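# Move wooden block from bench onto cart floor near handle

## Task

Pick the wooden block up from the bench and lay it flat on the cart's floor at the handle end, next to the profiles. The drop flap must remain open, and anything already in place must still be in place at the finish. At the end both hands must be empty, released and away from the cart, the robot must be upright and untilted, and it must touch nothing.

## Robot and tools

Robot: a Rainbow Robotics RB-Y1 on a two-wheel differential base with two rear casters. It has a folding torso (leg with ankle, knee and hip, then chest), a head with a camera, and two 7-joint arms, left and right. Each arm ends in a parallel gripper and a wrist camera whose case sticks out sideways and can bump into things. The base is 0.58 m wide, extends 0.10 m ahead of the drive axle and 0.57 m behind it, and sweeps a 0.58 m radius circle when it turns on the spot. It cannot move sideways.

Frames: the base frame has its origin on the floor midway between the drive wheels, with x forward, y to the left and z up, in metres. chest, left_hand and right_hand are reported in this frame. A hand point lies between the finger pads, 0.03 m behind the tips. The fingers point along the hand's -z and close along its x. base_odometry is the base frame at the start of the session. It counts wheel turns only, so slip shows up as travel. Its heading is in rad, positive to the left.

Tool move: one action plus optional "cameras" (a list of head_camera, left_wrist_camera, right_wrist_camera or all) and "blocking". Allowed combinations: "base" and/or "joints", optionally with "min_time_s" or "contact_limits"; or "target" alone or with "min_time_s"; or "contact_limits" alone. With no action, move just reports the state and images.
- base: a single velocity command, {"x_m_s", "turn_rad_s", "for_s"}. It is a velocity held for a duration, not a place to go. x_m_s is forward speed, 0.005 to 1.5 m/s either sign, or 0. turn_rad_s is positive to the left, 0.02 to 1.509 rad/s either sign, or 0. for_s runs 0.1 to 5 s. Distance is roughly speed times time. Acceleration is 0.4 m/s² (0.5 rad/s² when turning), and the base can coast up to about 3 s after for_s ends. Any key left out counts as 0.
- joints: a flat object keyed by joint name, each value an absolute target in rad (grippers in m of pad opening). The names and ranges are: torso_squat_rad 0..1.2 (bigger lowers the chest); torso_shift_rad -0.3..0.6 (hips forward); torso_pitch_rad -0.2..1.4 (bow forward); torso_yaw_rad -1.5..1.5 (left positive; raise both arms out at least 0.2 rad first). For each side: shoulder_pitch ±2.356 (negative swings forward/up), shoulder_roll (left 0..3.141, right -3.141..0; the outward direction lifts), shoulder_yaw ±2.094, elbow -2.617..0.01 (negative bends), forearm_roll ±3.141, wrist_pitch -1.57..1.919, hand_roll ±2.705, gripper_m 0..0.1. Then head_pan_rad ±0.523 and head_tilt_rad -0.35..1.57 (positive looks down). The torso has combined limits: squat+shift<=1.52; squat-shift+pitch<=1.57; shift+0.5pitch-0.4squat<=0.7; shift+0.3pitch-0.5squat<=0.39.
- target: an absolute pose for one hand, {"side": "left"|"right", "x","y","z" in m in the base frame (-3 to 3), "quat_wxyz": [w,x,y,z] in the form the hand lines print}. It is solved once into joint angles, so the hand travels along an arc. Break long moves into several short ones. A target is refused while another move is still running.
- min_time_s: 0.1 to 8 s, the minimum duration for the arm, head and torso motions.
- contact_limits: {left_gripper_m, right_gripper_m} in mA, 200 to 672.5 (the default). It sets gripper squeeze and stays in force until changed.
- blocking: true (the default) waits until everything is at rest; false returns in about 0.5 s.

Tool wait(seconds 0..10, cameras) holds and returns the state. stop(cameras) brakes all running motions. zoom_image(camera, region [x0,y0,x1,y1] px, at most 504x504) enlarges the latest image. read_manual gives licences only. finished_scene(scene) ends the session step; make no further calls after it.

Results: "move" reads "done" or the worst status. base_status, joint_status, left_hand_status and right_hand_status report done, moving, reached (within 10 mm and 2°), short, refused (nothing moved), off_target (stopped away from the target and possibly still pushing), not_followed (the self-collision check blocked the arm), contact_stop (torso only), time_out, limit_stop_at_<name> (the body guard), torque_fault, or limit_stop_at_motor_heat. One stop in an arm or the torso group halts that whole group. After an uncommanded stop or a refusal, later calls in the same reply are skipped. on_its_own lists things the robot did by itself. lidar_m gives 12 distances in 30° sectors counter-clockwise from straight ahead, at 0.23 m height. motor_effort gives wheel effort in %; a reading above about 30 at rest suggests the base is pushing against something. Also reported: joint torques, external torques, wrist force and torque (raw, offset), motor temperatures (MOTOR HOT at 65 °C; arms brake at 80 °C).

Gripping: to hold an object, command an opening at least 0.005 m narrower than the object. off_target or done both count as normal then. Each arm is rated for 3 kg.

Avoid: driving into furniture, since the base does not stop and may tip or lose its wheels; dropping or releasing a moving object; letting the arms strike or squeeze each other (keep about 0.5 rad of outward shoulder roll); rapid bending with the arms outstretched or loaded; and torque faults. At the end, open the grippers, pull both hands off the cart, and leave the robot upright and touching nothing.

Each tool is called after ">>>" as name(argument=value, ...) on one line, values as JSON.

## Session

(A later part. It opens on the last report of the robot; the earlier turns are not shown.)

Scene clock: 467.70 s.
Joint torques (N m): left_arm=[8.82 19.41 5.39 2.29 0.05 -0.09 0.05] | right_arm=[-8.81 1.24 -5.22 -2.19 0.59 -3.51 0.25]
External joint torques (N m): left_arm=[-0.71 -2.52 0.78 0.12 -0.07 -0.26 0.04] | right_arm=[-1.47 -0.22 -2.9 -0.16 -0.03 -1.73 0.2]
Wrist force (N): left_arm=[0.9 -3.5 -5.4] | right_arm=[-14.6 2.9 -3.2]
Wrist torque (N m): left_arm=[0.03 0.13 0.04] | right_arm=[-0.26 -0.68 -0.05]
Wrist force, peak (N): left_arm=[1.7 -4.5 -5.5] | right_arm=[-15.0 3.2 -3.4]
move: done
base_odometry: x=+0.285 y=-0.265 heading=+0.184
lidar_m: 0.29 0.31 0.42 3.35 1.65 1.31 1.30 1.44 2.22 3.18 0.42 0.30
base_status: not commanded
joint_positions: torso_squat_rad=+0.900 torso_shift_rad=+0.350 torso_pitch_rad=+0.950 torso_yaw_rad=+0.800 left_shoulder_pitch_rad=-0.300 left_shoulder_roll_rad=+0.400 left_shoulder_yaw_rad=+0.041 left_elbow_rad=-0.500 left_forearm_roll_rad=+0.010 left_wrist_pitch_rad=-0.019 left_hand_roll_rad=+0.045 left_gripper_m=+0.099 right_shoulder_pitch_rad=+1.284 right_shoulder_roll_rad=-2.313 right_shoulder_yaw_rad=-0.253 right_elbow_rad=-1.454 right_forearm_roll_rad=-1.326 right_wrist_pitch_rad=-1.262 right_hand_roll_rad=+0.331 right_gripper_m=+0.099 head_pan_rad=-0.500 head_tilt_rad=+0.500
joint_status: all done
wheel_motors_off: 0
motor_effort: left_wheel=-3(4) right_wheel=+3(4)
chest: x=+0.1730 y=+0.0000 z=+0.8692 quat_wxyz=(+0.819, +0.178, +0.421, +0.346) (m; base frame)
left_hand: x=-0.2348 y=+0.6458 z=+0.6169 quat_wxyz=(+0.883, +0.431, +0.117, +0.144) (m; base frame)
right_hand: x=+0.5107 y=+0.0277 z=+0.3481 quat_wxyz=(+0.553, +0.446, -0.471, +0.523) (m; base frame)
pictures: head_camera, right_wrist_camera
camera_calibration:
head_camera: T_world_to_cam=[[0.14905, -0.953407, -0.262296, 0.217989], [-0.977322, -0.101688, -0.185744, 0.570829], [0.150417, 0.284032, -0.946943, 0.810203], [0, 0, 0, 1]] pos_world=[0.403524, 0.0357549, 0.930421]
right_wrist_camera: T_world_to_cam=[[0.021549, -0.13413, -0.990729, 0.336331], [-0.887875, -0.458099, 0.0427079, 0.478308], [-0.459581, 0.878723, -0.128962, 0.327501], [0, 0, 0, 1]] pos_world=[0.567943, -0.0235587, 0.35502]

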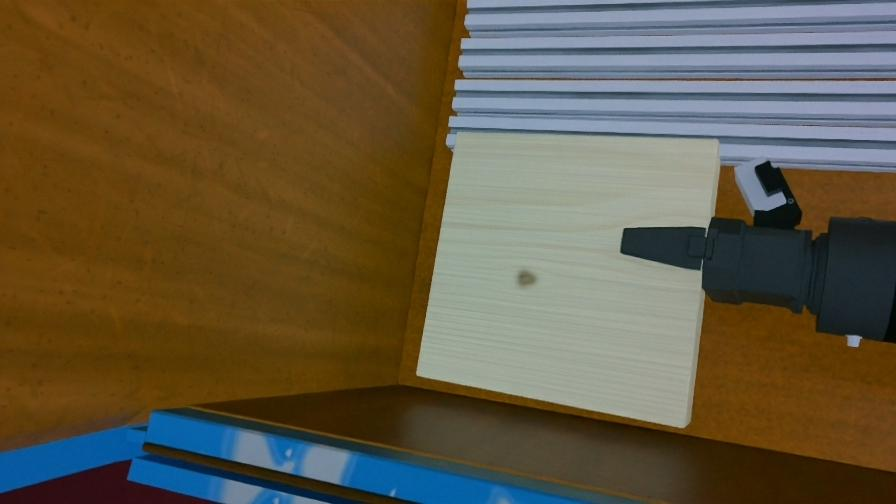

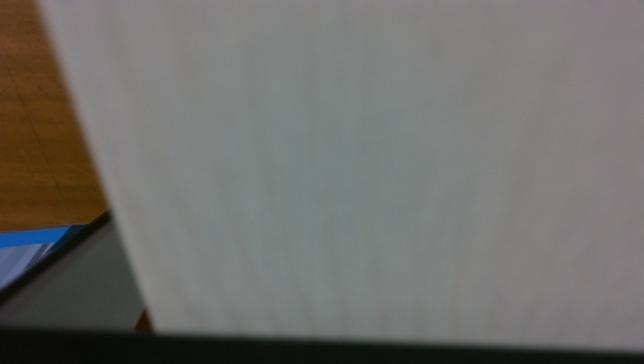

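>>> move(target={"side":"right","x":0.511,"y":0.028,"z":0.342,"quat_wxyz":[0.5524,0.4463,-0.4718,0.5225]}, min_time_s=1)

>>> move(target={"side":"right","x":0.509,"y":-0.005,"z":0.342,"quat_wxyz":[0.5524,0.4463,-0.4718,0.5225]}, min_time_s=2, cameras=["head_camera"])

Scene clock: 470.47 s.
Joint torques (N m): left_arm=[8.51 19.71 5.43 2.32 -0.01 -0.14 0.01] | right_arm=[-8.53 -0.01 -6.25 -2.57 0.92 -3.85 -0.15]
External joint torques (N m): left_arm=[-1.03 -2.22 0.82 0.16 -0.12 -0.31 0] | right_arm=[-1.1 -1.87 -4.07 -0.7 0.32 -2.06 -0.2]
Wrist force (N): left_arm=[1.6 -3.6 -4.4] | right_arm=[-14.9 1.9 2.4]
Wrist torque (N m): left_arm=[0.03 0.24 0.07] | right_arm=[-0.29 -0.45 0.03]
Wrist force, peak (N): left_arm=[1.2 -4.0 -5.8] | right_arm=[-15.4 1.7 2.2]
move: done
base_odometry: x=+0.285 y=-0.265 heading=+0.184
lidar_m: 0.28 0.30 0.42 3.34 1.64 1.33 1.31 1.45 2.22 3.19 0.43 0.31
base_status: not commanded
joint_positions: torso_squat_rad=+0.900 torso_shift_rad=+0.350 torso_pitch_rad=+0.950 torso_yaw_rad=+0.800 left_shoulder_pitch_rad=-0.300 left_shoulder_roll_rad=+0.400 left_shoulder_yaw_rad=+0.041 left_elbow_rad=-0.500 left_forearm_roll_rad=+0.010 left_wrist_pitch_rad=-0.019 left_hand_roll_rad=+0.045 left_gripper_m=+0.099 right_shoulder_pitch_rad=+1.328 right_shoulder_roll_rad=-2.335 right_shoulder_yaw_rad=-0.270 right_elbow_rad=-1.418 right_forearm_roll_rad=-1.344 right_wrist_pitch_rad=-1.283 right_hand_roll_rad=+0.322 right_gripper_m=+0.099 head_pan_rad=-0.500 head_tilt_rad=+0.500
joint_status: all done
wheel_motors_off: 0
motor_effort: left_wheel=-3(4) right_wheel=+3(5)
chest: x=+0.1730 y=+0.0000 z=+0.8692 quat_wxyz=(+0.819, +0.178, +0.421, +0.346) (m; base frame)
left_hand: x=-0.2348 y=+0.6458 z=+0.6169 quat_wxyz=(+0.883, +0.431, +0.117, +0.144) (m; base frame)
right_hand: x=+0.5106 y=+0.0274 z=+0.3418 quat_wxyz=(+0.553, +0.445, -0.471, +0.523) (m; base frame)
right_hand_status: reached (checked arc, planned for 1.0 s): 1 mm and 0.2 deg off.
pictures: none

Scene clock: 472.80 s.
Joint torques (N m): left_arm=[8.53 19.18 5.73 2.09 0.05 -0.09 0.02] | right_arm=[-5.69 6.42 -0.63 -1.54 1.19 -3.5 -0.14]
External joint torques (N m): left_arm=[-1.01 -2.75 1.12 -0.07 -0.06 -0.27 0.01] | right_arm=[0.59 3.59 0.93 0.07 0.63 -1.69 -0.19]
Wrist force (N): left_arm=[1.3 -4.1 -5.4] | right_arm=[-13.9 2.2 -4.1]
Wrist torque (N m): left_arm=[0.05 0.20 0.07] | right_arm=[-0.29 -0.71 -0.01]
Wrist force, peak (N): left_arm=[1.8 -4.3 -5.8] | right_arm=[-14.6 2.7 -4.8]
move: done
base_odometry: x=+0.285 y=-0.265 heading=+0.184
lidar_m: 0.29 0.31 0.41 3.34 1.63 1.32 1.30 1.45 2.21 3.20 0.43 0.31
base_status: not commanded
joint_positions: torso_squat_rad=+0.900 torso_shift_rad=+0.350 torso_pitch_rad=+0.950 torso_yaw_rad=+0.800 left_shoulder_pitch_rad=-0.300 left_shoulder_roll_rad=+0.400 left_shoulder_yaw_rad=+0.041 left_elbow_rad=-0.500 left_forearm_roll_rad=+0.010 left_wrist_pitch_rad=-0.019 left_hand_roll_rad=+0.045 left_gripper_m=+0.099 right_shoulder_pitch_rad=+1.346 right_shoulder_roll_rad=-2.285 right_shoulder_yaw_rad=-0.240 right_elbow_rad=-1.388 right_forearm_roll_rad=-1.295 right_wrist_pitch_rad=-1.349 right_hand_roll_rad=+0.300 right_gripper_m=+0.099 head_pan_rad=-0.500 head_tilt_rad=+0.500
joint_status: all done
wheel_motors_off: 0
motor_effort: left_wheel=-3(4) right_wheel=+3(4)
chest: x=+0.1730 y=+0.0000 z=+0.8692 quat_wxyz=(+0.819, +0.178, +0.421, +0.346) (m; base frame)
left_hand: x=-0.2348 y=+0.6458 z=+0.6169 quat_wxyz=(+0.883, +0.431, +0.117, +0.144) (m; base frame)
right_hand: x=+0.5090 y=-0.0046 z=+0.3421 quat_wxyz=(+0.552, +0.446, -0.472, +0.523) (m; base frame)
right_hand_status: reached (checked arc, planned for 2.0 s): 0 mm and 0.0 deg off.
pictures: head_camera
camera_calibration:
head_camera: T_world_to_cam=[[0.149143, -0.953397, -0.262279, 0.217936], [-0.977308, -0.101778, -0.18577, 0.570851], [0.150419, 0.284034, -0.946942, 0.810202], [0, 0, 0, 1]] pos_world=[0.403524, 0.0357546, 0.930421]

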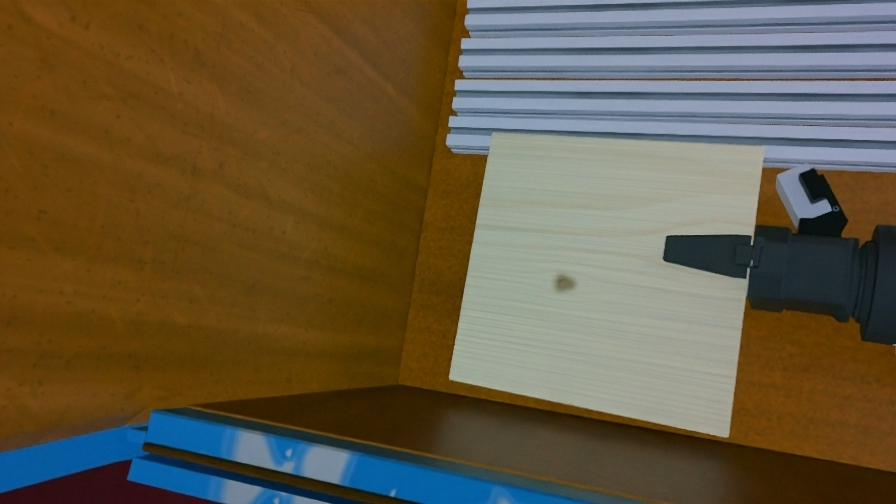

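>>> move(target={"side":"right","x":0.49,"y":-0.006,"z":0.342,"quat_wxyz":[0.5524,0.4463,-0.4718,0.5225]}, min_time_s=1.5, cameras=["head_camera"])

>>> move(target={"side":"right","x":0.46,"y":-0.026,"z":0.342,"quat_wxyz":[0.5524,0.4463,-0.4718,0.5225]}, min_time_s=2, cameras=["head_camera"])

Scene clock: 484.17 s.
Joint torques (N m): left_arm=[8.31 19.31 5.55 2.23 0.07 -0.08 -0.03] | right_arm=[-4.18 3.14 -4.07 -6.03 2.16 -3.4 0.15]
External joint torques (N m): left_arm=[-1.23 -2.62 0.94 0.07 -0.04 -0.25 -0.05] | right_arm=[1.63 -0.1 -2.76 -3.98 1.49 -1.63 0.11]
Wrist force (N): left_arm=[0.6 -3.9 -5.5] | right_arm=[-14.7 -3.9 0.8]
Wrist torque (N m): left_arm=[0.06 0.16 0.07] | right_arm=[-0.19 -0.46 0.07]
Wrist force, peak (N): left_arm=[0.9 -4.3 -5.7] | right_arm=[-15.9 -5.6 -0.5]
move: done
base_odometry: x=+0.285 y=-0.265 heading=+0.184
lidar_m: 0.29 0.30 0.42 3.34 1.65 1.32 1.30 1.45 2.22 3.20 0.43 0.30
base_status: not commanded
joint_positions: torso_squat_rad=+0.900 torso_shift_rad=+0.350 torso_pitch_rad=+0.950 torso_yaw_rad=+0.800 left_shoulder_pitch_rad=-0.300 left_shoulder_roll_rad=+0.400 left_shoulder_yaw_rad=+0.041 left_elbow_rad=-0.500 left_forearm_roll_rad=+0.010 left_wrist_pitch_rad=-0.019 left_hand_roll_rad=+0.045 left_gripper_m=+0.099 right_shoulder_pitch_rad=+1.382 right_shoulder_roll_rad=-2.285 right_shoulder_yaw_rad=-0.248 right_elbow_rad=-1.431 right_forearm_roll_rad=-1.309 right_wrist_pitch_rad=-1.357 right_hand_roll_rad=+0.361 right_gripper_m=+0.099 head_pan_rad=-0.500 head_tilt_rad=+0.500
joint_status: all done
wheel_motors_off: 0
motor_effort: left_wheel=-3(4) right_wheel=+2(4)
chest: x=+0.1730 y=+0.0000 z=+0.8692 quat_wxyz=(+0.819, +0.178, +0.421, +0.346) (m; base frame)
left_hand: x=-0.2348 y=+0.6458 z=+0.6169 quat_wxyz=(+0.883, +0.431, +0.117, +0.144) (m; base frame)
right_hand: x=+0.4909 y=-0.0064 z=+0.3419 quat_wxyz=(+0.553, +0.446, -0.471, +0.523) (m; base frame)
right_hand_status: reached (checked arc, planned for 1.5 s): 1 mm and 0.1 deg off.
pictures: head_camera
camera_calibration:
head_camera: T_world_to_cam=[[0.149143, -0.953397, -0.262279, 0.217936], [-0.977308, -0.101778, -0.18577, 0.570851], [0.150419, 0.284034, -0.946942, 0.810202], [0, 0, 0, 1]] pos_world=[0.403524, 0.0357546, 0.930421]

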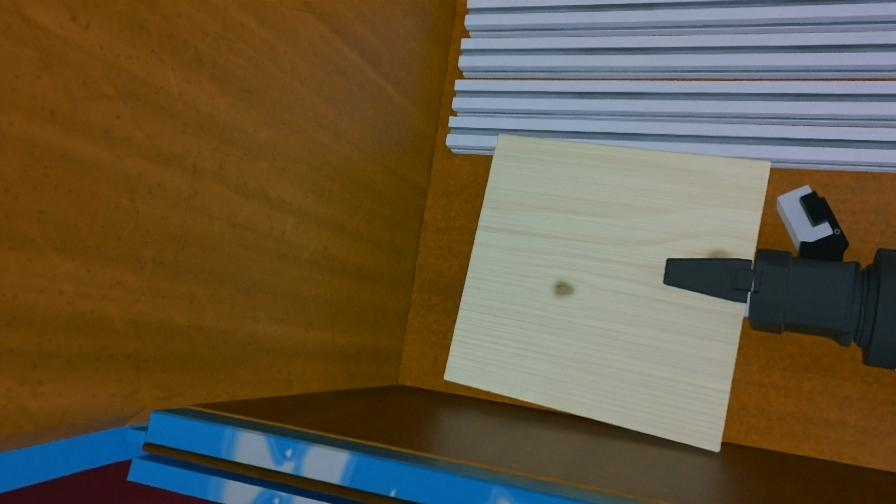

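Scene clock: 486.50 s.
Joint torques (N m): left_arm=[8.55 19.37 6.01 2.32 0 -0.03 -0.02] | right_arm=[-2 6.26 -2.52 -6.54 2.42 -3.33 0.08]
External joint torques (N m): left_arm=[-0.99 -2.56 1.41 0.15 -0.11 -0.2 -0.03] | right_arm=[2.49 1.65 -2.04 -4.01 1.61 -1.63 0.03]
Wrist force (N): left_arm=[1.2 -4.0 -4.9] | right_arm=[-15.6 -2.9 -3.1]
Wrist torque (N m): left_arm=[0.06 0.20 0.08] | right_arm=[-0.27 -0.45 0.01]
Wrist force, peak (N): left_arm=[1.7 -4.2 -5.7] | right_arm=[-18.4 -7.2 -1.5]
move: done
base_odometry: x=+0.285 y=-0.265 heading=+0.184
lidar_m: 0.28 0.31 0.42 3.34 1.67 1.31 1.30 1.45 2.22 3.19 0.44 0.30
base_status: not commanded
joint_positions: torso_squat_rad=+0.900 torso_shift_rad=+0.350 torso_pitch_rad=+0.950 torso_yaw_rad=+0.800 left_shoulder_pitch_rad=-0.300 left_shoulder_roll_rad=+0.400 left_shoulder_yaw_rad=+0.041 left_elbow_rad=-0.500 left_forearm_roll_rad=+0.010 left_wrist_pitch_rad=-0.019 left_hand_roll_rad=+0.045 left_gripper_m=+0.099 right_shoulder_pitch_rad=+1.484 right_shoulder_roll_rad=-2.279 right_shoulder_yaw_rad=-0.258 right_elbow_rad=-1.464 right_forearm_roll_rad=-1.322 right_wrist_pitch_rad=-1.425 right_hand_roll_rad=+0.450 right_gripper_m=+0.099 head_pan_rad=-0.500 head_tilt_rad=+0.500
joint_status: all done
wheel_motors_off: 0
motor_effort: left_wheel=-3(4) right_wheel=+2(4)
chest: x=+0.1730 y=+0.0000 z=+0.8692 quat_wxyz=(+0.819, +0.178, +0.421, +0.346) (m; base frame)
left_hand: x=-0.2348 y=+0.6458 z=+0.6169 quat_wxyz=(+0.883, +0.431, +0.117, +0.144) (m; base frame)
right_hand: x=+0.4603 y=-0.0260 z=+0.3418 quat_wxyz=(+0.552, +0.446, -0.472, +0.523) (m; base frame)
right_hand_status: reached (checked arc, planned for 2.0 s): 0 mm and 0.1 deg off.
pictures: head_camera
camera_calibration:
head_camera: T_world_to_cam=[[0.149147, -0.953393, -0.262293, 0.217947], [-0.977322, -0.101807, -0.185678, 0.570772], [0.150321, 0.284039, -0.946956, 0.810254], [0, 0, 0, 1]] pos_world=[0.403525, 0.0357545, 0.930421]

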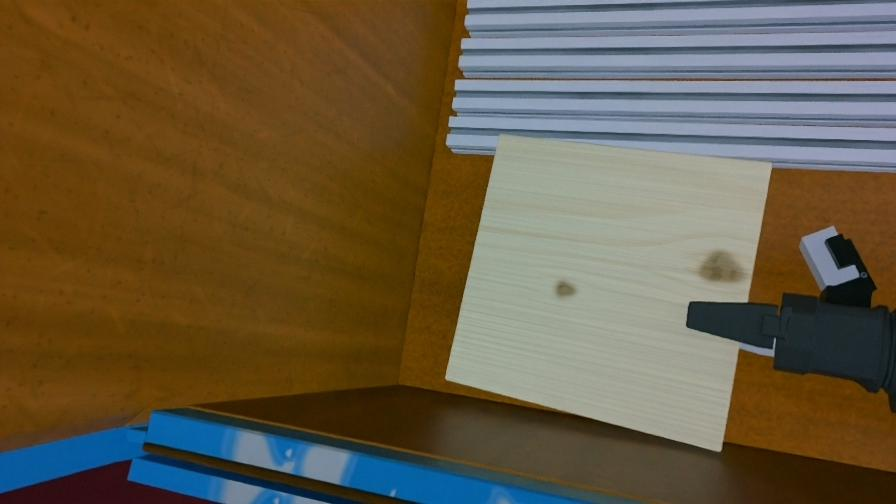

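>>> move(target={"side":"right","x":0.438,"y":-0.047,"z":0.342,"quat_wxyz":[0.5524,0.4463,-0.4718,0.5225]}, min_time_s=2, cameras=["head_camera"])

>>> move(target={"side":"right","x":0.42,"y":-0.067,"z":0.342,"quat_wxyz":[0.5524,0.4463,-0.4718,0.5225]}, min_time_s=2, cameras=["head_camera"])

Scene clock: 490.60 s.
Joint torques (N m): left_arm=[8.4 19.11 5.49 2.26 0.09 -0.05 0.03] | right_arm=[-1.22 5.82 -2.07 -5.38 1.86 -3.58 0.34]
External joint torques (N m): left_arm=[-1.14 -2.82 0.88 0.1 -0.02 -0.22 0.01] | right_arm=[2.13 -0.05 -2.36 -2.64 0.98 -1.92 0.29]
Wrist force (N): left_arm=[1.7 -3.5 -4.5] | right_arm=[-14.8 2.0 -2.7]
Wrist torque (N m): left_arm=[0.03 0.26 0.08] | right_arm=[-0.24 -0.28 -0.18]
Wrist force, peak (N): left_arm=[1.5 -4.8 -5.4] | right_arm=[-16.9 -2.8 -3.9]
move: done
base_odometry: x=+0.285 y=-0.265 heading=+0.184
lidar_m: 0.28 0.30 0.42 3.33 1.64 1.32 1.30 1.45 2.22 3.19 0.43 0.31
base_status: not commanded
joint_positions: torso_squat_rad=+0.900 torso_shift_rad=+0.350 torso_pitch_rad=+0.950 torso_yaw_rad=+0.800 left_shoulder_pitch_rad=-0.300 left_shoulder_roll_rad=+0.400 left_shoulder_yaw_rad=+0.041 left_elbow_rad=-0.500 left_forearm_roll_rad=+0.010 left_wrist_pitch_rad=-0.019 left_hand_roll_rad=+0.045 left_gripper_m=+0.099 right_shoulder_pitch_rad=+1.583 right_shoulder_roll_rad=-2.279 right_shoulder_yaw_rad=-0.267 right_elbow_rad=-1.464 right_forearm_roll_rad=-1.328 right_wrist_pitch_rad=-1.499 right_hand_roll_rad=+0.504 right_gripper_m=+0.099 head_pan_rad=-0.500 head_tilt_rad=+0.500
joint_status: all done
wheel_motors_off: 0
motor_effort: left_wheel=-4(4) right_wheel=+2(3)
chest: x=+0.1730 y=+0.0000 z=+0.8692 quat_wxyz=(+0.819, +0.178, +0.421, +0.346) (m; base frame)
left_hand: x=-0.2348 y=+0.6458 z=+0.6169 quat_wxyz=(+0.883, +0.431, +0.117, +0.144) (m; base frame)
right_hand: x=+0.4383 y=-0.0471 z=+0.3419 quat_wxyz=(+0.552, +0.446, -0.472, +0.523) (m; base frame)
right_hand_status: reached (checked arc, planned for 2.0 s): 0 mm and 0.1 deg off.
pictures: head_camera
camera_calibration:
head_camera: T_world_to_cam=[[0.149147, -0.953393, -0.262293, 0.217947], [-0.977322, -0.101807, -0.185678, 0.570772], [0.150321, 0.284039, -0.946956, 0.810254], [0, 0, 0, 1]] pos_world=[0.403525, 0.0357545, 0.930421]

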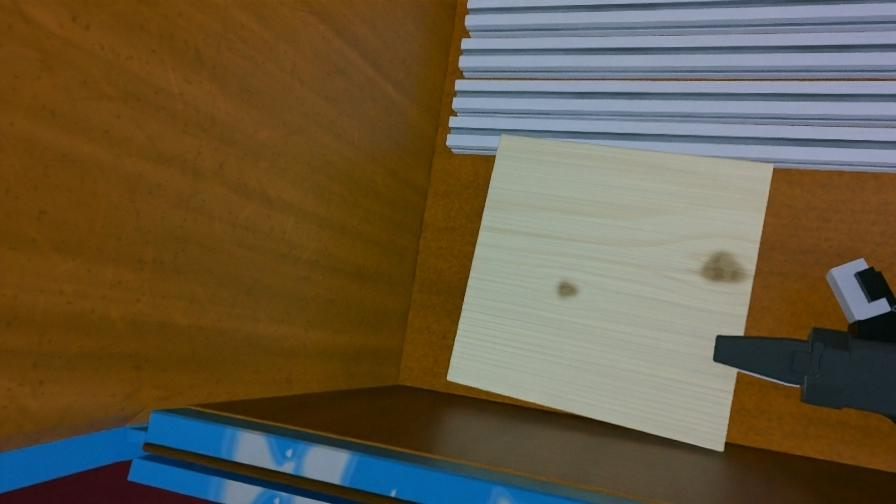

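Scene clock: 492.93 s.
Joint torques (N m): left_arm=[8.34 19.14 5.54 2.31 0.04 -0.06 0.03] | right_arm=[1.83 7.31 -0.35 -5.9 1.83 -3.55 0.41]
External joint torques (N m): left_arm=[-1.19 -2.79 0.93 0.15 -0.08 -0.23 0.02] | right_arm=[4.22 0.42 -1.28 -3.03 0.9 -1.93 0.36]
Wrist force (N): left_arm=[1.6 -3.7 -5.2] | right_arm=[-14.6 2.2 -2.7]
Wrist torque (N m): left_arm=[0.02 0.20 0.04] | right_arm=[-0.28 -0.27 -0.14]
Wrist force, peak (N): left_arm=[1.1 -3.8 -5.6] | right_arm=[-15.1 2.0 -3.0]
move: done
base_odometry: x=+0.285 y=-0.265 heading=+0.184
lidar_m: 0.26 0.28 0.38 3.33 1.65 1.31 1.30 1.45 2.23 3.21 0.42 0.27
base_status: not commanded
joint_positions: torso_squat_rad=+0.900 torso_shift_rad=+0.350 torso_pitch_rad=+0.950 torso_yaw_rad=+0.800 left_shoulder_pitch_rad=-0.300 left_shoulder_roll_rad=+0.400 left_shoulder_yaw_rad=+0.041 left_elbow_rad=-0.500 left_forearm_roll_rad=+0.010 left_wrist_pitch_rad=-0.019 left_hand_roll_rad=+0.045 left_gripper_m=+0.099 right_shoulder_pitch_rad=+1.666 right_shoulder_roll_rad=-2.280 right_shoulder_yaw_rad=-0.271 right_elbow_rad=-1.457 right_forearm_roll_rad=-1.331 right_wrist_pitch_rad=-1.560 right_hand_roll_rad=+0.542 right_gripper_m=+0.099 head_pan_rad=-0.500 head_tilt_rad=+0.500
joint_status: all done
wheel_motors_off: 0
motor_effort: left_wheel=-4(4) right_wheel=+0(4)
chest: x=+0.1730 y=+0.0001 z=+0.8692 quat_wxyz=(+0.819, +0.178, +0.421, +0.346) (m; base frame)
left_hand: x=-0.2349 y=+0.6457 z=+0.6169 quat_wxyz=(+0.883, +0.431, +0.117, +0.144) (m; base frame)
right_hand: x=+0.4213 y=-0.0665 z=+0.3422 quat_wxyz=(+0.553, +0.445, -0.470, +0.525) (m; base frame)
right_hand_status: reached (checked arc, planned for 2.0 s): 1 mm and 0.4 deg off.
pictures: head_camera
camera_calibration:
head_camera: T_world_to_cam=[[0.149239, -0.953383, -0.262277, 0.217989], [-0.977308, -0.101897, -0.185704, 0.570805], [0.150322, 0.28404, -0.946955, 0.810225], [0, 0, 0, 1]] pos_world=[0.403525, 0.0358542, 0.930421]

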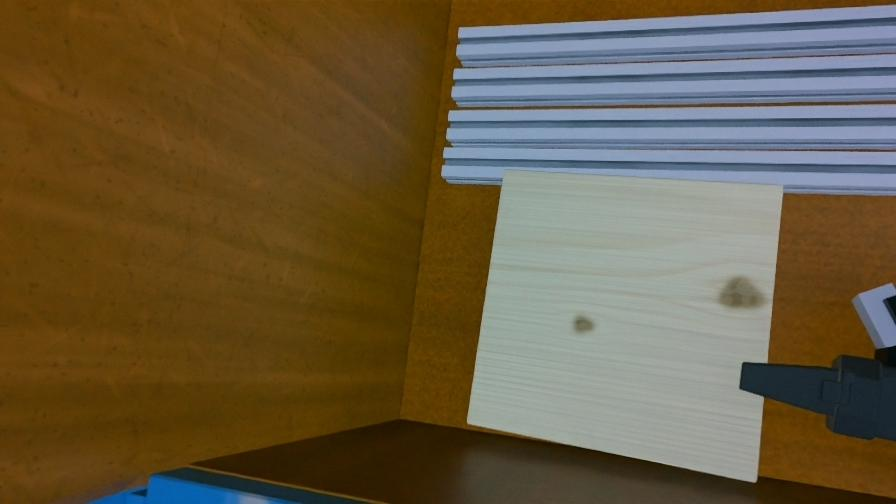

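>>> move(target={"side":"right","x":0.435,"y":-0.088,"z":0.342,"quat_wxyz":[0.5524,0.4463,-0.4718,0.5225]}, min_time_s=2, cameras=["head_camera"])

>>> move(target={"side":"right","x":0.45,"y":-0.115,"z":0.342,"quat_wxyz":[0.5524,0.4463,-0.4718,0.5225]}, min_time_s=2, cameras=["head_camera","right_wrist_camera"])

Scene clock: 496.90 s.
Joint torques (N m): left_arm=[8.45 19.31 5.63 2.2 0.05 -0.13 0.05] | right_arm=[0.35 11.42 -1.18 -2.8 2.14 -3.61 -0.45]
External joint torques (N m): left_arm=[-1.09 -2.62 1.03 0.04 -0.06 -0.31 0.04] | right_arm=[2.21 3.54 -2.28 -0.48 1.33 -1.93 -0.5]
Wrist force (N): left_arm=[2.0 -3.5 -5.4] | right_arm=[-14.6 1.5 -3.9]
Wrist torque (N m): left_arm=[-0.03 0.28 0.09] | right_arm=[-0.32 -0.32 0.14]
Wrist force, peak (N): left_arm=[2.0 -4.2 -5.6] | right_arm=[-14.8 1.2 -4.2]
move: done
base_odometry: x=+0.285 y=-0.265 heading=+0.184
lidar_m: 0.26 0.27 0.36 3.33 1.64 1.32 1.30 1.45 2.23 3.20 0.41 0.28
base_status: not commanded
joint_positions: torso_squat_rad=+0.900 torso_shift_rad=+0.350 torso_pitch_rad=+0.950 torso_yaw_rad=+0.800 left_shoulder_pitch_rad=-0.300 left_shoulder_roll_rad=+0.400 left_shoulder_yaw_rad=+0.041 left_elbow_rad=-0.500 left_forearm_roll_rad=+0.010 left_wrist_pitch_rad=-0.019 left_hand_roll_rad=+0.045 left_gripper_m=+0.099 right_shoulder_pitch_rad=+1.680 right_shoulder_roll_rad=-2.225 right_shoulder_yaw_rad=-0.294 right_elbow_rad=-1.400 right_forearm_roll_rad=-1.279 right_wrist_pitch_rad=-1.570 right_hand_roll_rad=+0.477 right_gripper_m=+0.099 head_pan_rad=-0.500 head_tilt_rad=+0.500
joint_status: all done
wheel_motors_off: 0
motor_effort: left_wheel=-3(4) right_wheel=-1(4)
chest: x=+0.1730 y=+0.0001 z=+0.8692 quat_wxyz=(+0.819, +0.178, +0.421, +0.346) (m; base frame)
left_hand: x=-0.2349 y=+0.6457 z=+0.6169 quat_wxyz=(+0.883, +0.431, +0.117, +0.144) (m; base frame)
right_hand: x=+0.4342 y=-0.0878 z=+0.3417 quat_wxyz=(+0.554, +0.443, -0.468, +0.527) (m; base frame)
right_hand_status: reached (checked arc, planned for 2.0 s): 1 mm and 0.8 deg off.
pictures: head_camera
camera_calibration:
head_camera: T_world_to_cam=[[0.149239, -0.953383, -0.262277, 0.217989], [-0.977308, -0.101897, -0.185704, 0.570805], [0.150322, 0.28404, -0.946955, 0.810225], [0, 0, 0, 1]] pos_world=[0.403525, 0.0358542, 0.930421]

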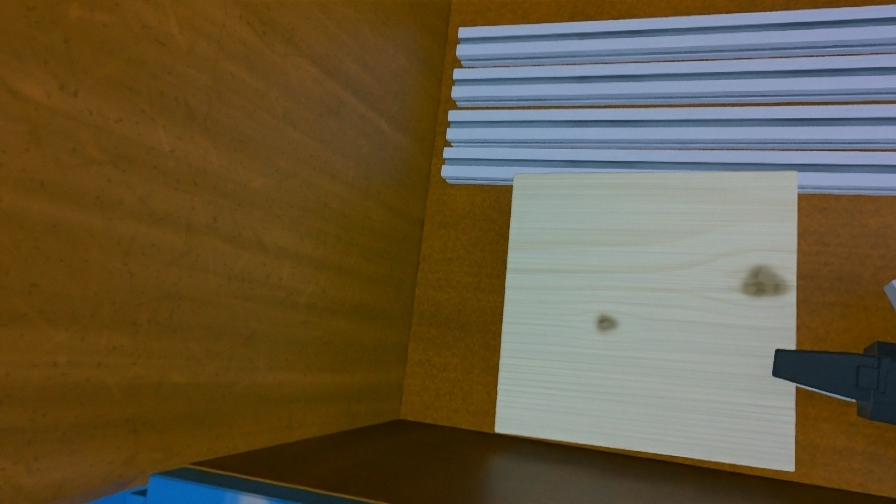

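Scene clock: 499.23 s.
Joint torques (N m): left_arm=[8.4 19.01 5.4 2.26 0.08 -0.04 0.01] | right_arm=[0.96 13.32 -1.59 -0.85 0.79 -2.06 -0.25]
External joint torques (N m): left_arm=[-1.13 -2.92 0.79 0.1 -0.04 -0.21 -0.01] | right_arm=[1.83 2.77 -2.61 0.61 0.15 -0.3 -0.3]
Wrist force (N): left_arm=[0.9 -3.9 -4.8] | right_arm=[-6.5 1.9 0.7]
Wrist torque (N m): left_arm=[0.04 0.18 0.04] | right_arm=[-0.26 -0.31 0.09]
Wrist force, peak (N): left_arm=[1.5 -4.6 -5.3] | right_arm=[-16.1 3.3 -3.3]
move: done
base_odometry: x=+0.285 y=-0.265 heading=+0.184
lidar_m: 0.26 0.28 0.37 3.33 1.65 1.32 1.31 1.45 2.20 3.19 0.40 0.28
base_status: not commanded
joint_positions: torso_squat_rad=+0.900 torso_shift_rad=+0.350 torso_pitch_rad=+0.950 torso_yaw_rad=+0.800 left_shoulder_pitch_rad=-0.300 left_shoulder_roll_rad=+0.400 left_shoulder_yaw_rad=+0.041 left_elbow_rad=-0.500 left_forearm_roll_rad=+0.010 left_wrist_pitch_rad=-0.019 left_hand_roll_rad=+0.045 left_gripper_m=+0.099 right_shoulder_pitch_rad=+1.842 right_shoulder_roll_rad=-2.134 right_shoulder_yaw_rad=-0.515 right_elbow_rad=-1.296 right_forearm_roll_rad=-1.166 right_wrist_pitch_rad=-1.570 right_hand_roll_rad=+0.367 right_gripper_m=+0.099 head_pan_rad=-0.500 head_tilt_rad=+0.500
joint_status: all done
wheel_motors_off: 0
motor_effort: left_wheel=-3(4) right_wheel=+3(3)
chest: x=+0.1730 y=+0.0001 z=+0.8692 quat_wxyz=(+0.819, +0.178, +0.421, +0.346) (m; base frame)
left_hand: x=-0.2348 y=+0.6458 z=+0.6168 quat_wxyz=(+0.883, +0.431, +0.117, +0.144) (m; base frame)
right_hand: x=+0.4501 y=-0.1150 z=+0.3422 quat_wxyz=(+0.554, +0.445, -0.469, +0.525) (m; base frame)
right_hand_status: reached (checked arc, planned for 2.0 s): 0 mm and 0.5 deg off.
pictures: head_camera, right_wrist_camera
camera_calibration:
head_camera: T_world_to_cam=[[0.149143, -0.953397, -0.262279, 0.217936], [-0.977308, -0.101778, -0.18577, 0.570851], [0.150419, 0.284034, -0.946942, 0.810202], [0, 0, 0, 1]] pos_world=[0.403524, 0.0357546, 0.930421]
right_wrist_camera: T_world_to_cam=[[0.0215364, -0.140035, -0.989912, 0.311688], [-0.887164, -0.45919, 0.045657, 0.357964], [-0.460952, 0.877231, -0.134123, 0.426457], [0, 0, 0, 1]] pos_world=[0.507436, -0.16608, 0.349398]

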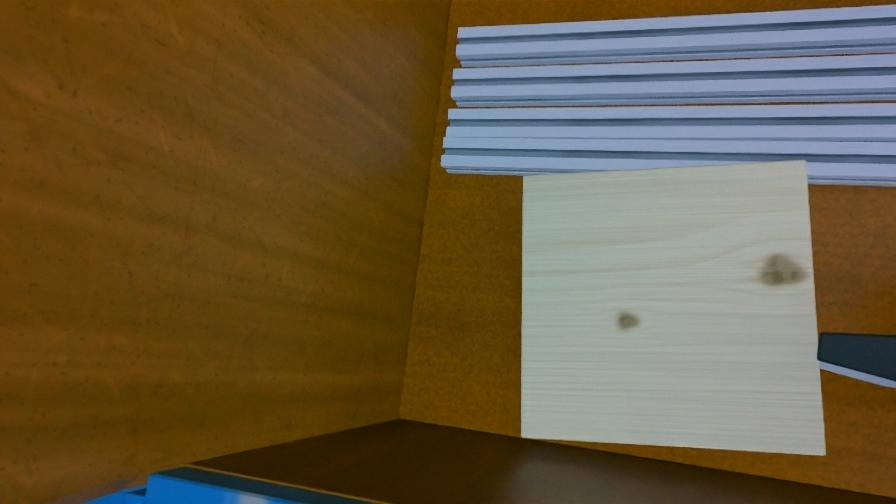

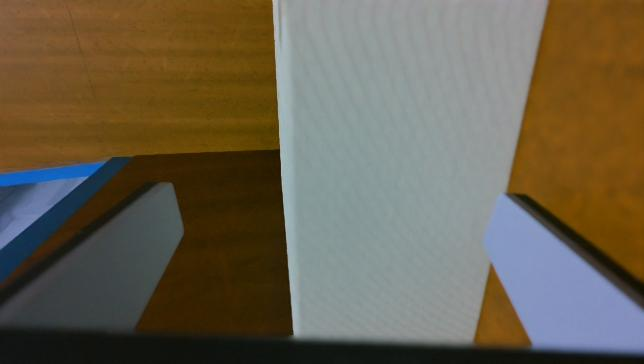

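>>> move(target={"side":"right","x":0.46,"y":-0.16,"z":0.36,"quat_wxyz":[0.5524,0.4463,-0.4718,0.5225]}, min_time_s=1.5, cameras=["head_camera"])

>>> zoom_image(camera="head_camera", region=[430, 120, 870, 480])

Scene clock: 502.93 s.
Joint torques (N m): left_arm=[8.65 19.21 5.48 2.26 0.09 -0.01 -0.03] | right_arm=[2.55 17.19 -0.92 -0.29 0.56 -2.04 -0.22]
External joint torques (N m): left_arm=[-0.88 -2.72 0.87 0.1 -0.03 -0.18 -0.05] | right_arm=[1.68 2 -1.99 0.36 0.09 -0.23 -0.27]
Wrist force (N): left_arm=[0.9 -3.9 -5.1] | right_arm=[-6.1 1.8 0.5]
Wrist torque (N m): left_arm=[0.08 0.18 0.07] | right_arm=[-0.26 -0.28 0.03]
Wrist force, peak (N): left_arm=[1.7 -4.7 -5.5] | right_arm=[-6.6 1.9 1.3]
move: done
base_odometry: x=+0.285 y=-0.265 heading=+0.184
lidar_m: 0.26 0.27 0.36 3.34 1.63 1.32 1.31 1.45 2.23 3.21 0.41 0.29
base_status: not commanded
joint_positions: torso_squat_rad=+0.900 torso_shift_rad=+0.350 torso_pitch_rad=+0.950 torso_yaw_rad=+0.800 left_shoulder_pitch_rad=-0.300 left_shoulder_roll_rad=+0.400 left_shoulder_yaw_rad=+0.041 left_elbow_rad=-0.500 left_forearm_roll_rad=+0.010 left_wrist_pitch_rad=-0.019 left_hand_roll_rad=+0.045 left_gripper_m=+0.099 right_shoulder_pitch_rad=+2.356 right_shoulder_roll_rad=-1.984 right_shoulder_yaw_rad=-1.101 right_elbow_rad=-1.265 right_forearm_roll_rad=-1.000 right_wrist_pitch_rad=-1.570 right_hand_roll_rad=+0.275 right_gripper_m=+0.099 head_pan_rad=-0.500 head_tilt_rad=+0.500
joint_status: all done
wheel_motors_off: 0
motor_effort: left_wheel=-1(3) right_wheel=+1(2)
chest: x=+0.1730 y=+0.0001 z=+0.8692 quat_wxyz=(+0.819, +0.178, +0.421, +0.346) (m; base frame)
left_hand: x=-0.2348 y=+0.6458 z=+0.6168 quat_wxyz=(+0.883, +0.431, +0.117, +0.144) (m; base frame)
right_hand: x=+0.4600 y=-0.1596 z=+0.3601 quat_wxyz=(+0.557, +0.442, -0.464, +0.529) (m; base frame)
right_hand_status: reached (checked arc, as near as the solve gets, planned for 1.5 s): 0 mm and 1.4 deg off.
pictures: head_camera
camera_calibration:
head_camera: T_world_to_cam=[[0.149143, -0.953397, -0.262279, 0.217936], [-0.977308, -0.101778, -0.18577, 0.570851], [0.150419, 0.284034, -0.946942, 0.810202], [0, 0, 0, 1]] pos_world=[0.403524, 0.0357546, 0.930421]

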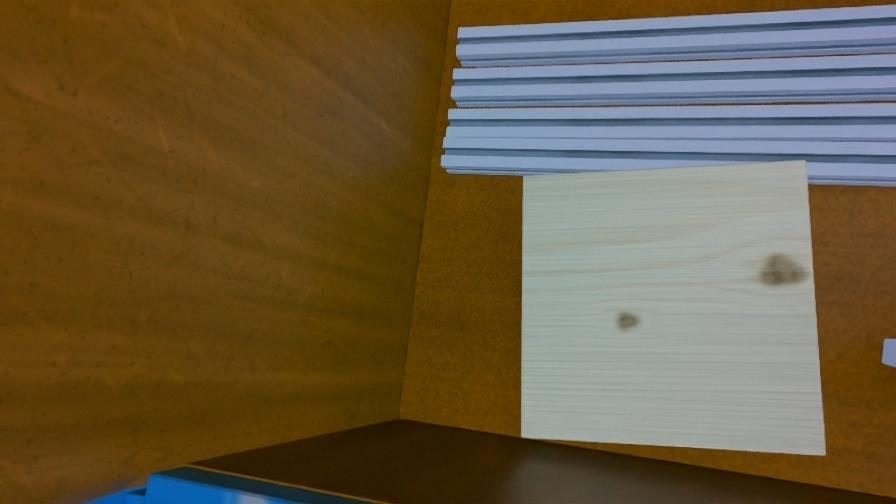

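Scaled by 1.145 from the camera's 896x504 image, which has a finer 1280x720 frame.

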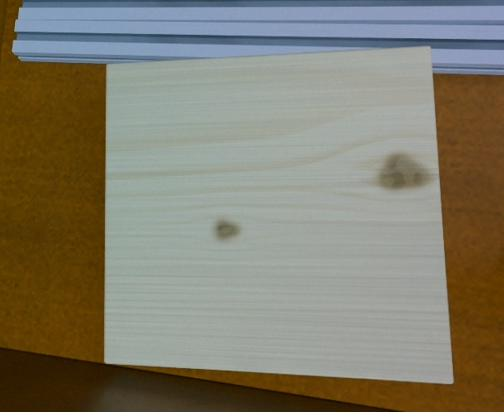

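>>> move(joints={"torso_squat_rad":0.35,"torso_shift_rad":0.2}, min_time_s=3.5)

>>> move(target={"side":"right","x":0.46,"y":-0.1,"z":0.78,"quat_wxyz":[0.5524,0.4463,-0.4718,0.5225]}, min_time_s=2, cameras=["head_camera"])

>>> move(base={"x_m_s":-0.25,"for_s":2.5}, cameras=["head_camera"])

Scene clock: 508.30 s.
Joint torques (N m): left_arm=[8.49 19.15 5.62 2.26 0.1 0.02 0.02] | right_arm=[2.07 17.12 -0.93 -0.33 0.55 -2.01 -0.13]
External joint torques (N m): left_arm=[-1.04 -2.78 1.01 0.1 -0.01 -0.15 0] | right_arm=[1.21 1.93 -2 0.32 0.08 -0.2 -0.18]
Wrist force (N): left_arm=[1.5 -3.0 -5.1] | right_arm=[-6.2 1.7 0.6]
Wrist torque (N m): left_arm=[-0.09 0.25 0.07] | right_arm=[-0.27 -0.28 0.05]
Wrist force, peak (N): left_arm=[1.4 -4.5 -5.3] | right_arm=[-6.7 1.9 0.3]
move: done
base_odometry: x=+0.285 y=-0.265 heading=+0.184
lidar_m: 0.26 0.27 0.37 3.34 1.64 1.33 1.30 1.44 2.23 3.21 0.41 0.29
base_status: not commanded
joint_positions: torso_squat_rad=+0.350 torso_shift_rad=+0.200 torso_pitch_rad=+0.950 torso_yaw_rad=+0.800 left_shoulder_pitch_rad=-0.300 left_shoulder_roll_rad=+0.400 left_shoulder_yaw_rad=+0.041 left_elbow_rad=-0.500 left_forearm_roll_rad=+0.010 left_wrist_pitch_rad=-0.019 left_hand_roll_rad=+0.045 left_gripper_m=+0.099 right_shoulder_pitch_rad=+2.356 right_shoulder_roll_rad=-1.984 right_shoulder_yaw_rad=-1.101 right_elbow_rad=-1.265 right_forearm_roll_rad=-1.000 right_wrist_pitch_rad=-1.570 right_hand_roll_rad=+0.275 right_gripper_m=+0.099 head_pan_rad=-0.500 head_tilt_rad=+0.500
joint_status: all done
wheel_motors_off: 0
motor_effort: left_wheel=-1(3) right_wheel=+2(4)
chest: x=+0.1544 y=+0.0001 z=+1.1049 quat_wxyz=(+0.819, +0.178, +0.421, +0.346) (m; base frame)
left_hand: x=-0.2534 y=+0.6458 z=+0.8525 quat_wxyz=(+0.883, +0.431, +0.117, +0.144) (m; base frame)
right_hand: x=+0.4414 y=-0.1595 z=+0.5959 quat_wxyz=(+0.557, +0.441, -0.464, +0.529) (m; base frame)
pictures: none

Scene clock: 510.63 s.
Joint torques (N m): left_arm=[8.51 19.29 5.76 2.22 0.11 -0.13 0.08] | right_arm=[-1.89 17.52 -3.44 -3.22 0.62 -1.89 -0.28]
External joint torques (N m): left_arm=[-1.02 -2.65 1.15 0.06 0 -0.3 0.06] | right_arm=[-2.21 2.65 -1.9 -0.47 0.15 -0.05 -0.33]
Wrist force (N): left_arm=[1.5 -2.5 -5.1] | right_arm=[-5.8 1.9 0.6]
Wrist torque (N m): left_arm=[-0.14 0.18 0.07] | right_arm=[-0.29 -0.22 0.04]
Wrist force, peak (N): left_arm=[1.0 -4.0 -5.7] | right_arm=[-6.8 1.6 0.6]
move: done
base_odometry: x=+0.285 y=-0.265 heading=+0.184
lidar_m: 0.26 0.28 0.37 3.33 1.65 1.33 1.30 1.44 2.21 3.22 0.42 0.28
base_status: not commanded
joint_positions: torso_squat_rad=+0.350 torso_shift_rad=+0.200 torso_pitch_rad=+0.950 torso_yaw_rad=+0.800 left_shoulder_pitch_rad=-0.300 left_shoulder_roll_rad=+0.400 left_shoulder_yaw_rad=+0.041 left_elbow_rad=-0.500 left_forearm_roll_rad=+0.010 left_wrist_pitch_rad=-0.019 left_hand_roll_rad=+0.045 left_gripper_m=+0.099 right_shoulder_pitch_rad=+2.272 right_shoulder_roll_rad=-1.282 right_shoulder_yaw_rad=-1.356 right_elbow_rad=-2.170 right_forearm_roll_rad=-0.781 right_wrist_pitch_rad=-1.180 right_hand_roll_rad=+0.236 right_gripper_m=+0.099 head_pan_rad=-0.500 head_tilt_rad=+0.500
joint_status: all done
wheel_motors_off: 0
motor_effort: left_wheel=-2(3) right_wheel=+1(4)
chest: x=+0.1544 y=+0.0001 z=+1.1049 quat_wxyz=(+0.819, +0.178, +0.421, +0.346) (m; base frame)
left_hand: x=-0.2534 y=+0.6458 z=+0.8525 quat_wxyz=(+0.883, +0.431, +0.117, +0.144) (m; base frame)
right_hand: x=+0.4592 y=-0.0995 z=+0.7799 quat_wxyz=(+0.550, +0.448, -0.475, +0.520) (m; base frame)
right_hand_status: reached (checked arc, planned for 2.0 s): 1 mm and 0.5 deg off.
pictures: head_camera
camera_calibration:
head_camera: T_world_to_cam=[[0.149182, -0.953397, -0.262258, 0.282489], [-0.977287, -0.10179, -0.185875, 0.596573], [0.150517, 0.28403, -0.946927, 1.03614], [0, 0, 0, 1]] pos_world=[0.384924, 0.0357546, 1.16612]

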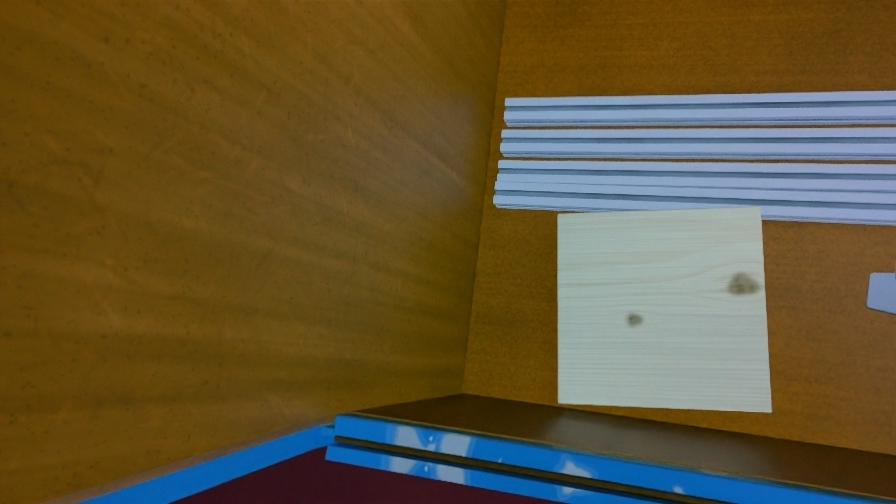

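Scene clock: 514.07 s.
Joint torques (N m): left_arm=[8.14 19.27 5.45 2.26 0.01 -0.04 0] | right_arm=[-1.55 17.12 -3.36 -3.05 0.59 -2.11 -0.25]
External joint torques (N m): left_arm=[-1.38 -2.66 0.84 0.1 -0.1 -0.21 -0.01] | right_arm=[-1.87 2.26 -1.82 -0.3 0.12 -0.27 -0.3]
Wrist force (N): left_arm=[1.4 -3.5 -5.6] | right_arm=[-6.2 1.6 0.6]
Wrist torque (N m): left_arm=[0.01 0.17 0.10] | right_arm=[-0.29 -0.27 0.03]
Wrist force, peak (N): left_arm=[1.3 -3.8 -6.0] | right_arm=[-6.6 2.1 1.1]
move: done
base_odometry: x=-0.330 y=-0.379 heading=+0.185
lidar_m: 0.89 0.92 3.12 1.77 0.87 0.70 0.68 0.76 1.17 4.76 2.34 0.95
base_status: done (sent for 2.5 of 2.5 s)
joint_positions: torso_squat_rad=+0.350 torso_shift_rad=+0.200 torso_pitch_rad=+0.950 torso_yaw_rad=+0.800 left_shoulder_pitch_rad=-0.300 left_shoulder_roll_rad=+0.400 left_shoulder_yaw_rad=+0.041 left_elbow_rad=-0.500 left_forearm_roll_rad=+0.010 left_wrist_pitch_rad=-0.019 left_hand_roll_rad=+0.045 left_gripper_m=+0.099 right_shoulder_pitch_rad=+2.272 right_shoulder_roll_rad=-1.282 right_shoulder_yaw_rad=-1.356 right_elbow_rad=-2.170 right_forearm_roll_rad=-0.781 right_wrist_pitch_rad=-1.180 right_hand_roll_rad=+0.236 right_gripper_m=+0.099 head_pan_rad=-0.500 head_tilt_rad=+0.500
joint_status: not commanded
wheel_motors_off: 0
motor_effort: left_wheel=+3(32) right_wheel=-2(19)
chest: x=+0.1543 y=+0.0001 z=+1.1049 quat_wxyz=(+0.819, +0.178, +0.421, +0.346) (m; base frame)
left_hand: x=-0.2535 y=+0.6458 z=+0.8525 quat_wxyz=(+0.883, +0.431, +0.117, +0.144) (m; base frame)
right_hand: x=+0.4592 y=-0.0995 z=+0.7800 quat_wxyz=(+0.550, +0.448, -0.475, +0.521) (m; base frame)
pictures: head_camera
camera_calibration:
head_camera: T_world_to_cam=[[0.149232, -0.953395, -0.262234, 0.282483], [-0.977264, -0.101813, -0.185982, 0.596612], [0.150616, 0.284027, -0.946913, 1.03619], [0, 0, 0, 1]] pos_world=[0.384824, 0.0357545, 1.16622]

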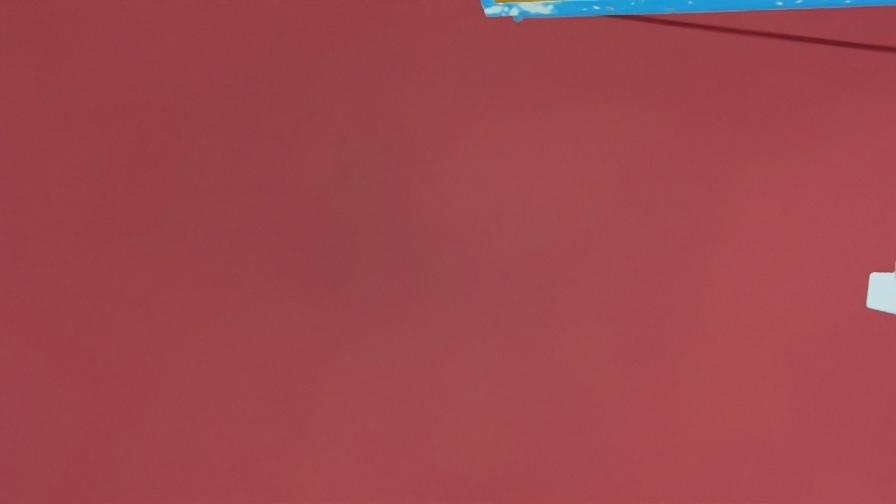

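Placed flat, hand clear, robot backed off. Now finish the practice scene.

>>> finished_scene(scene=1)

The scene is finished: the task was done.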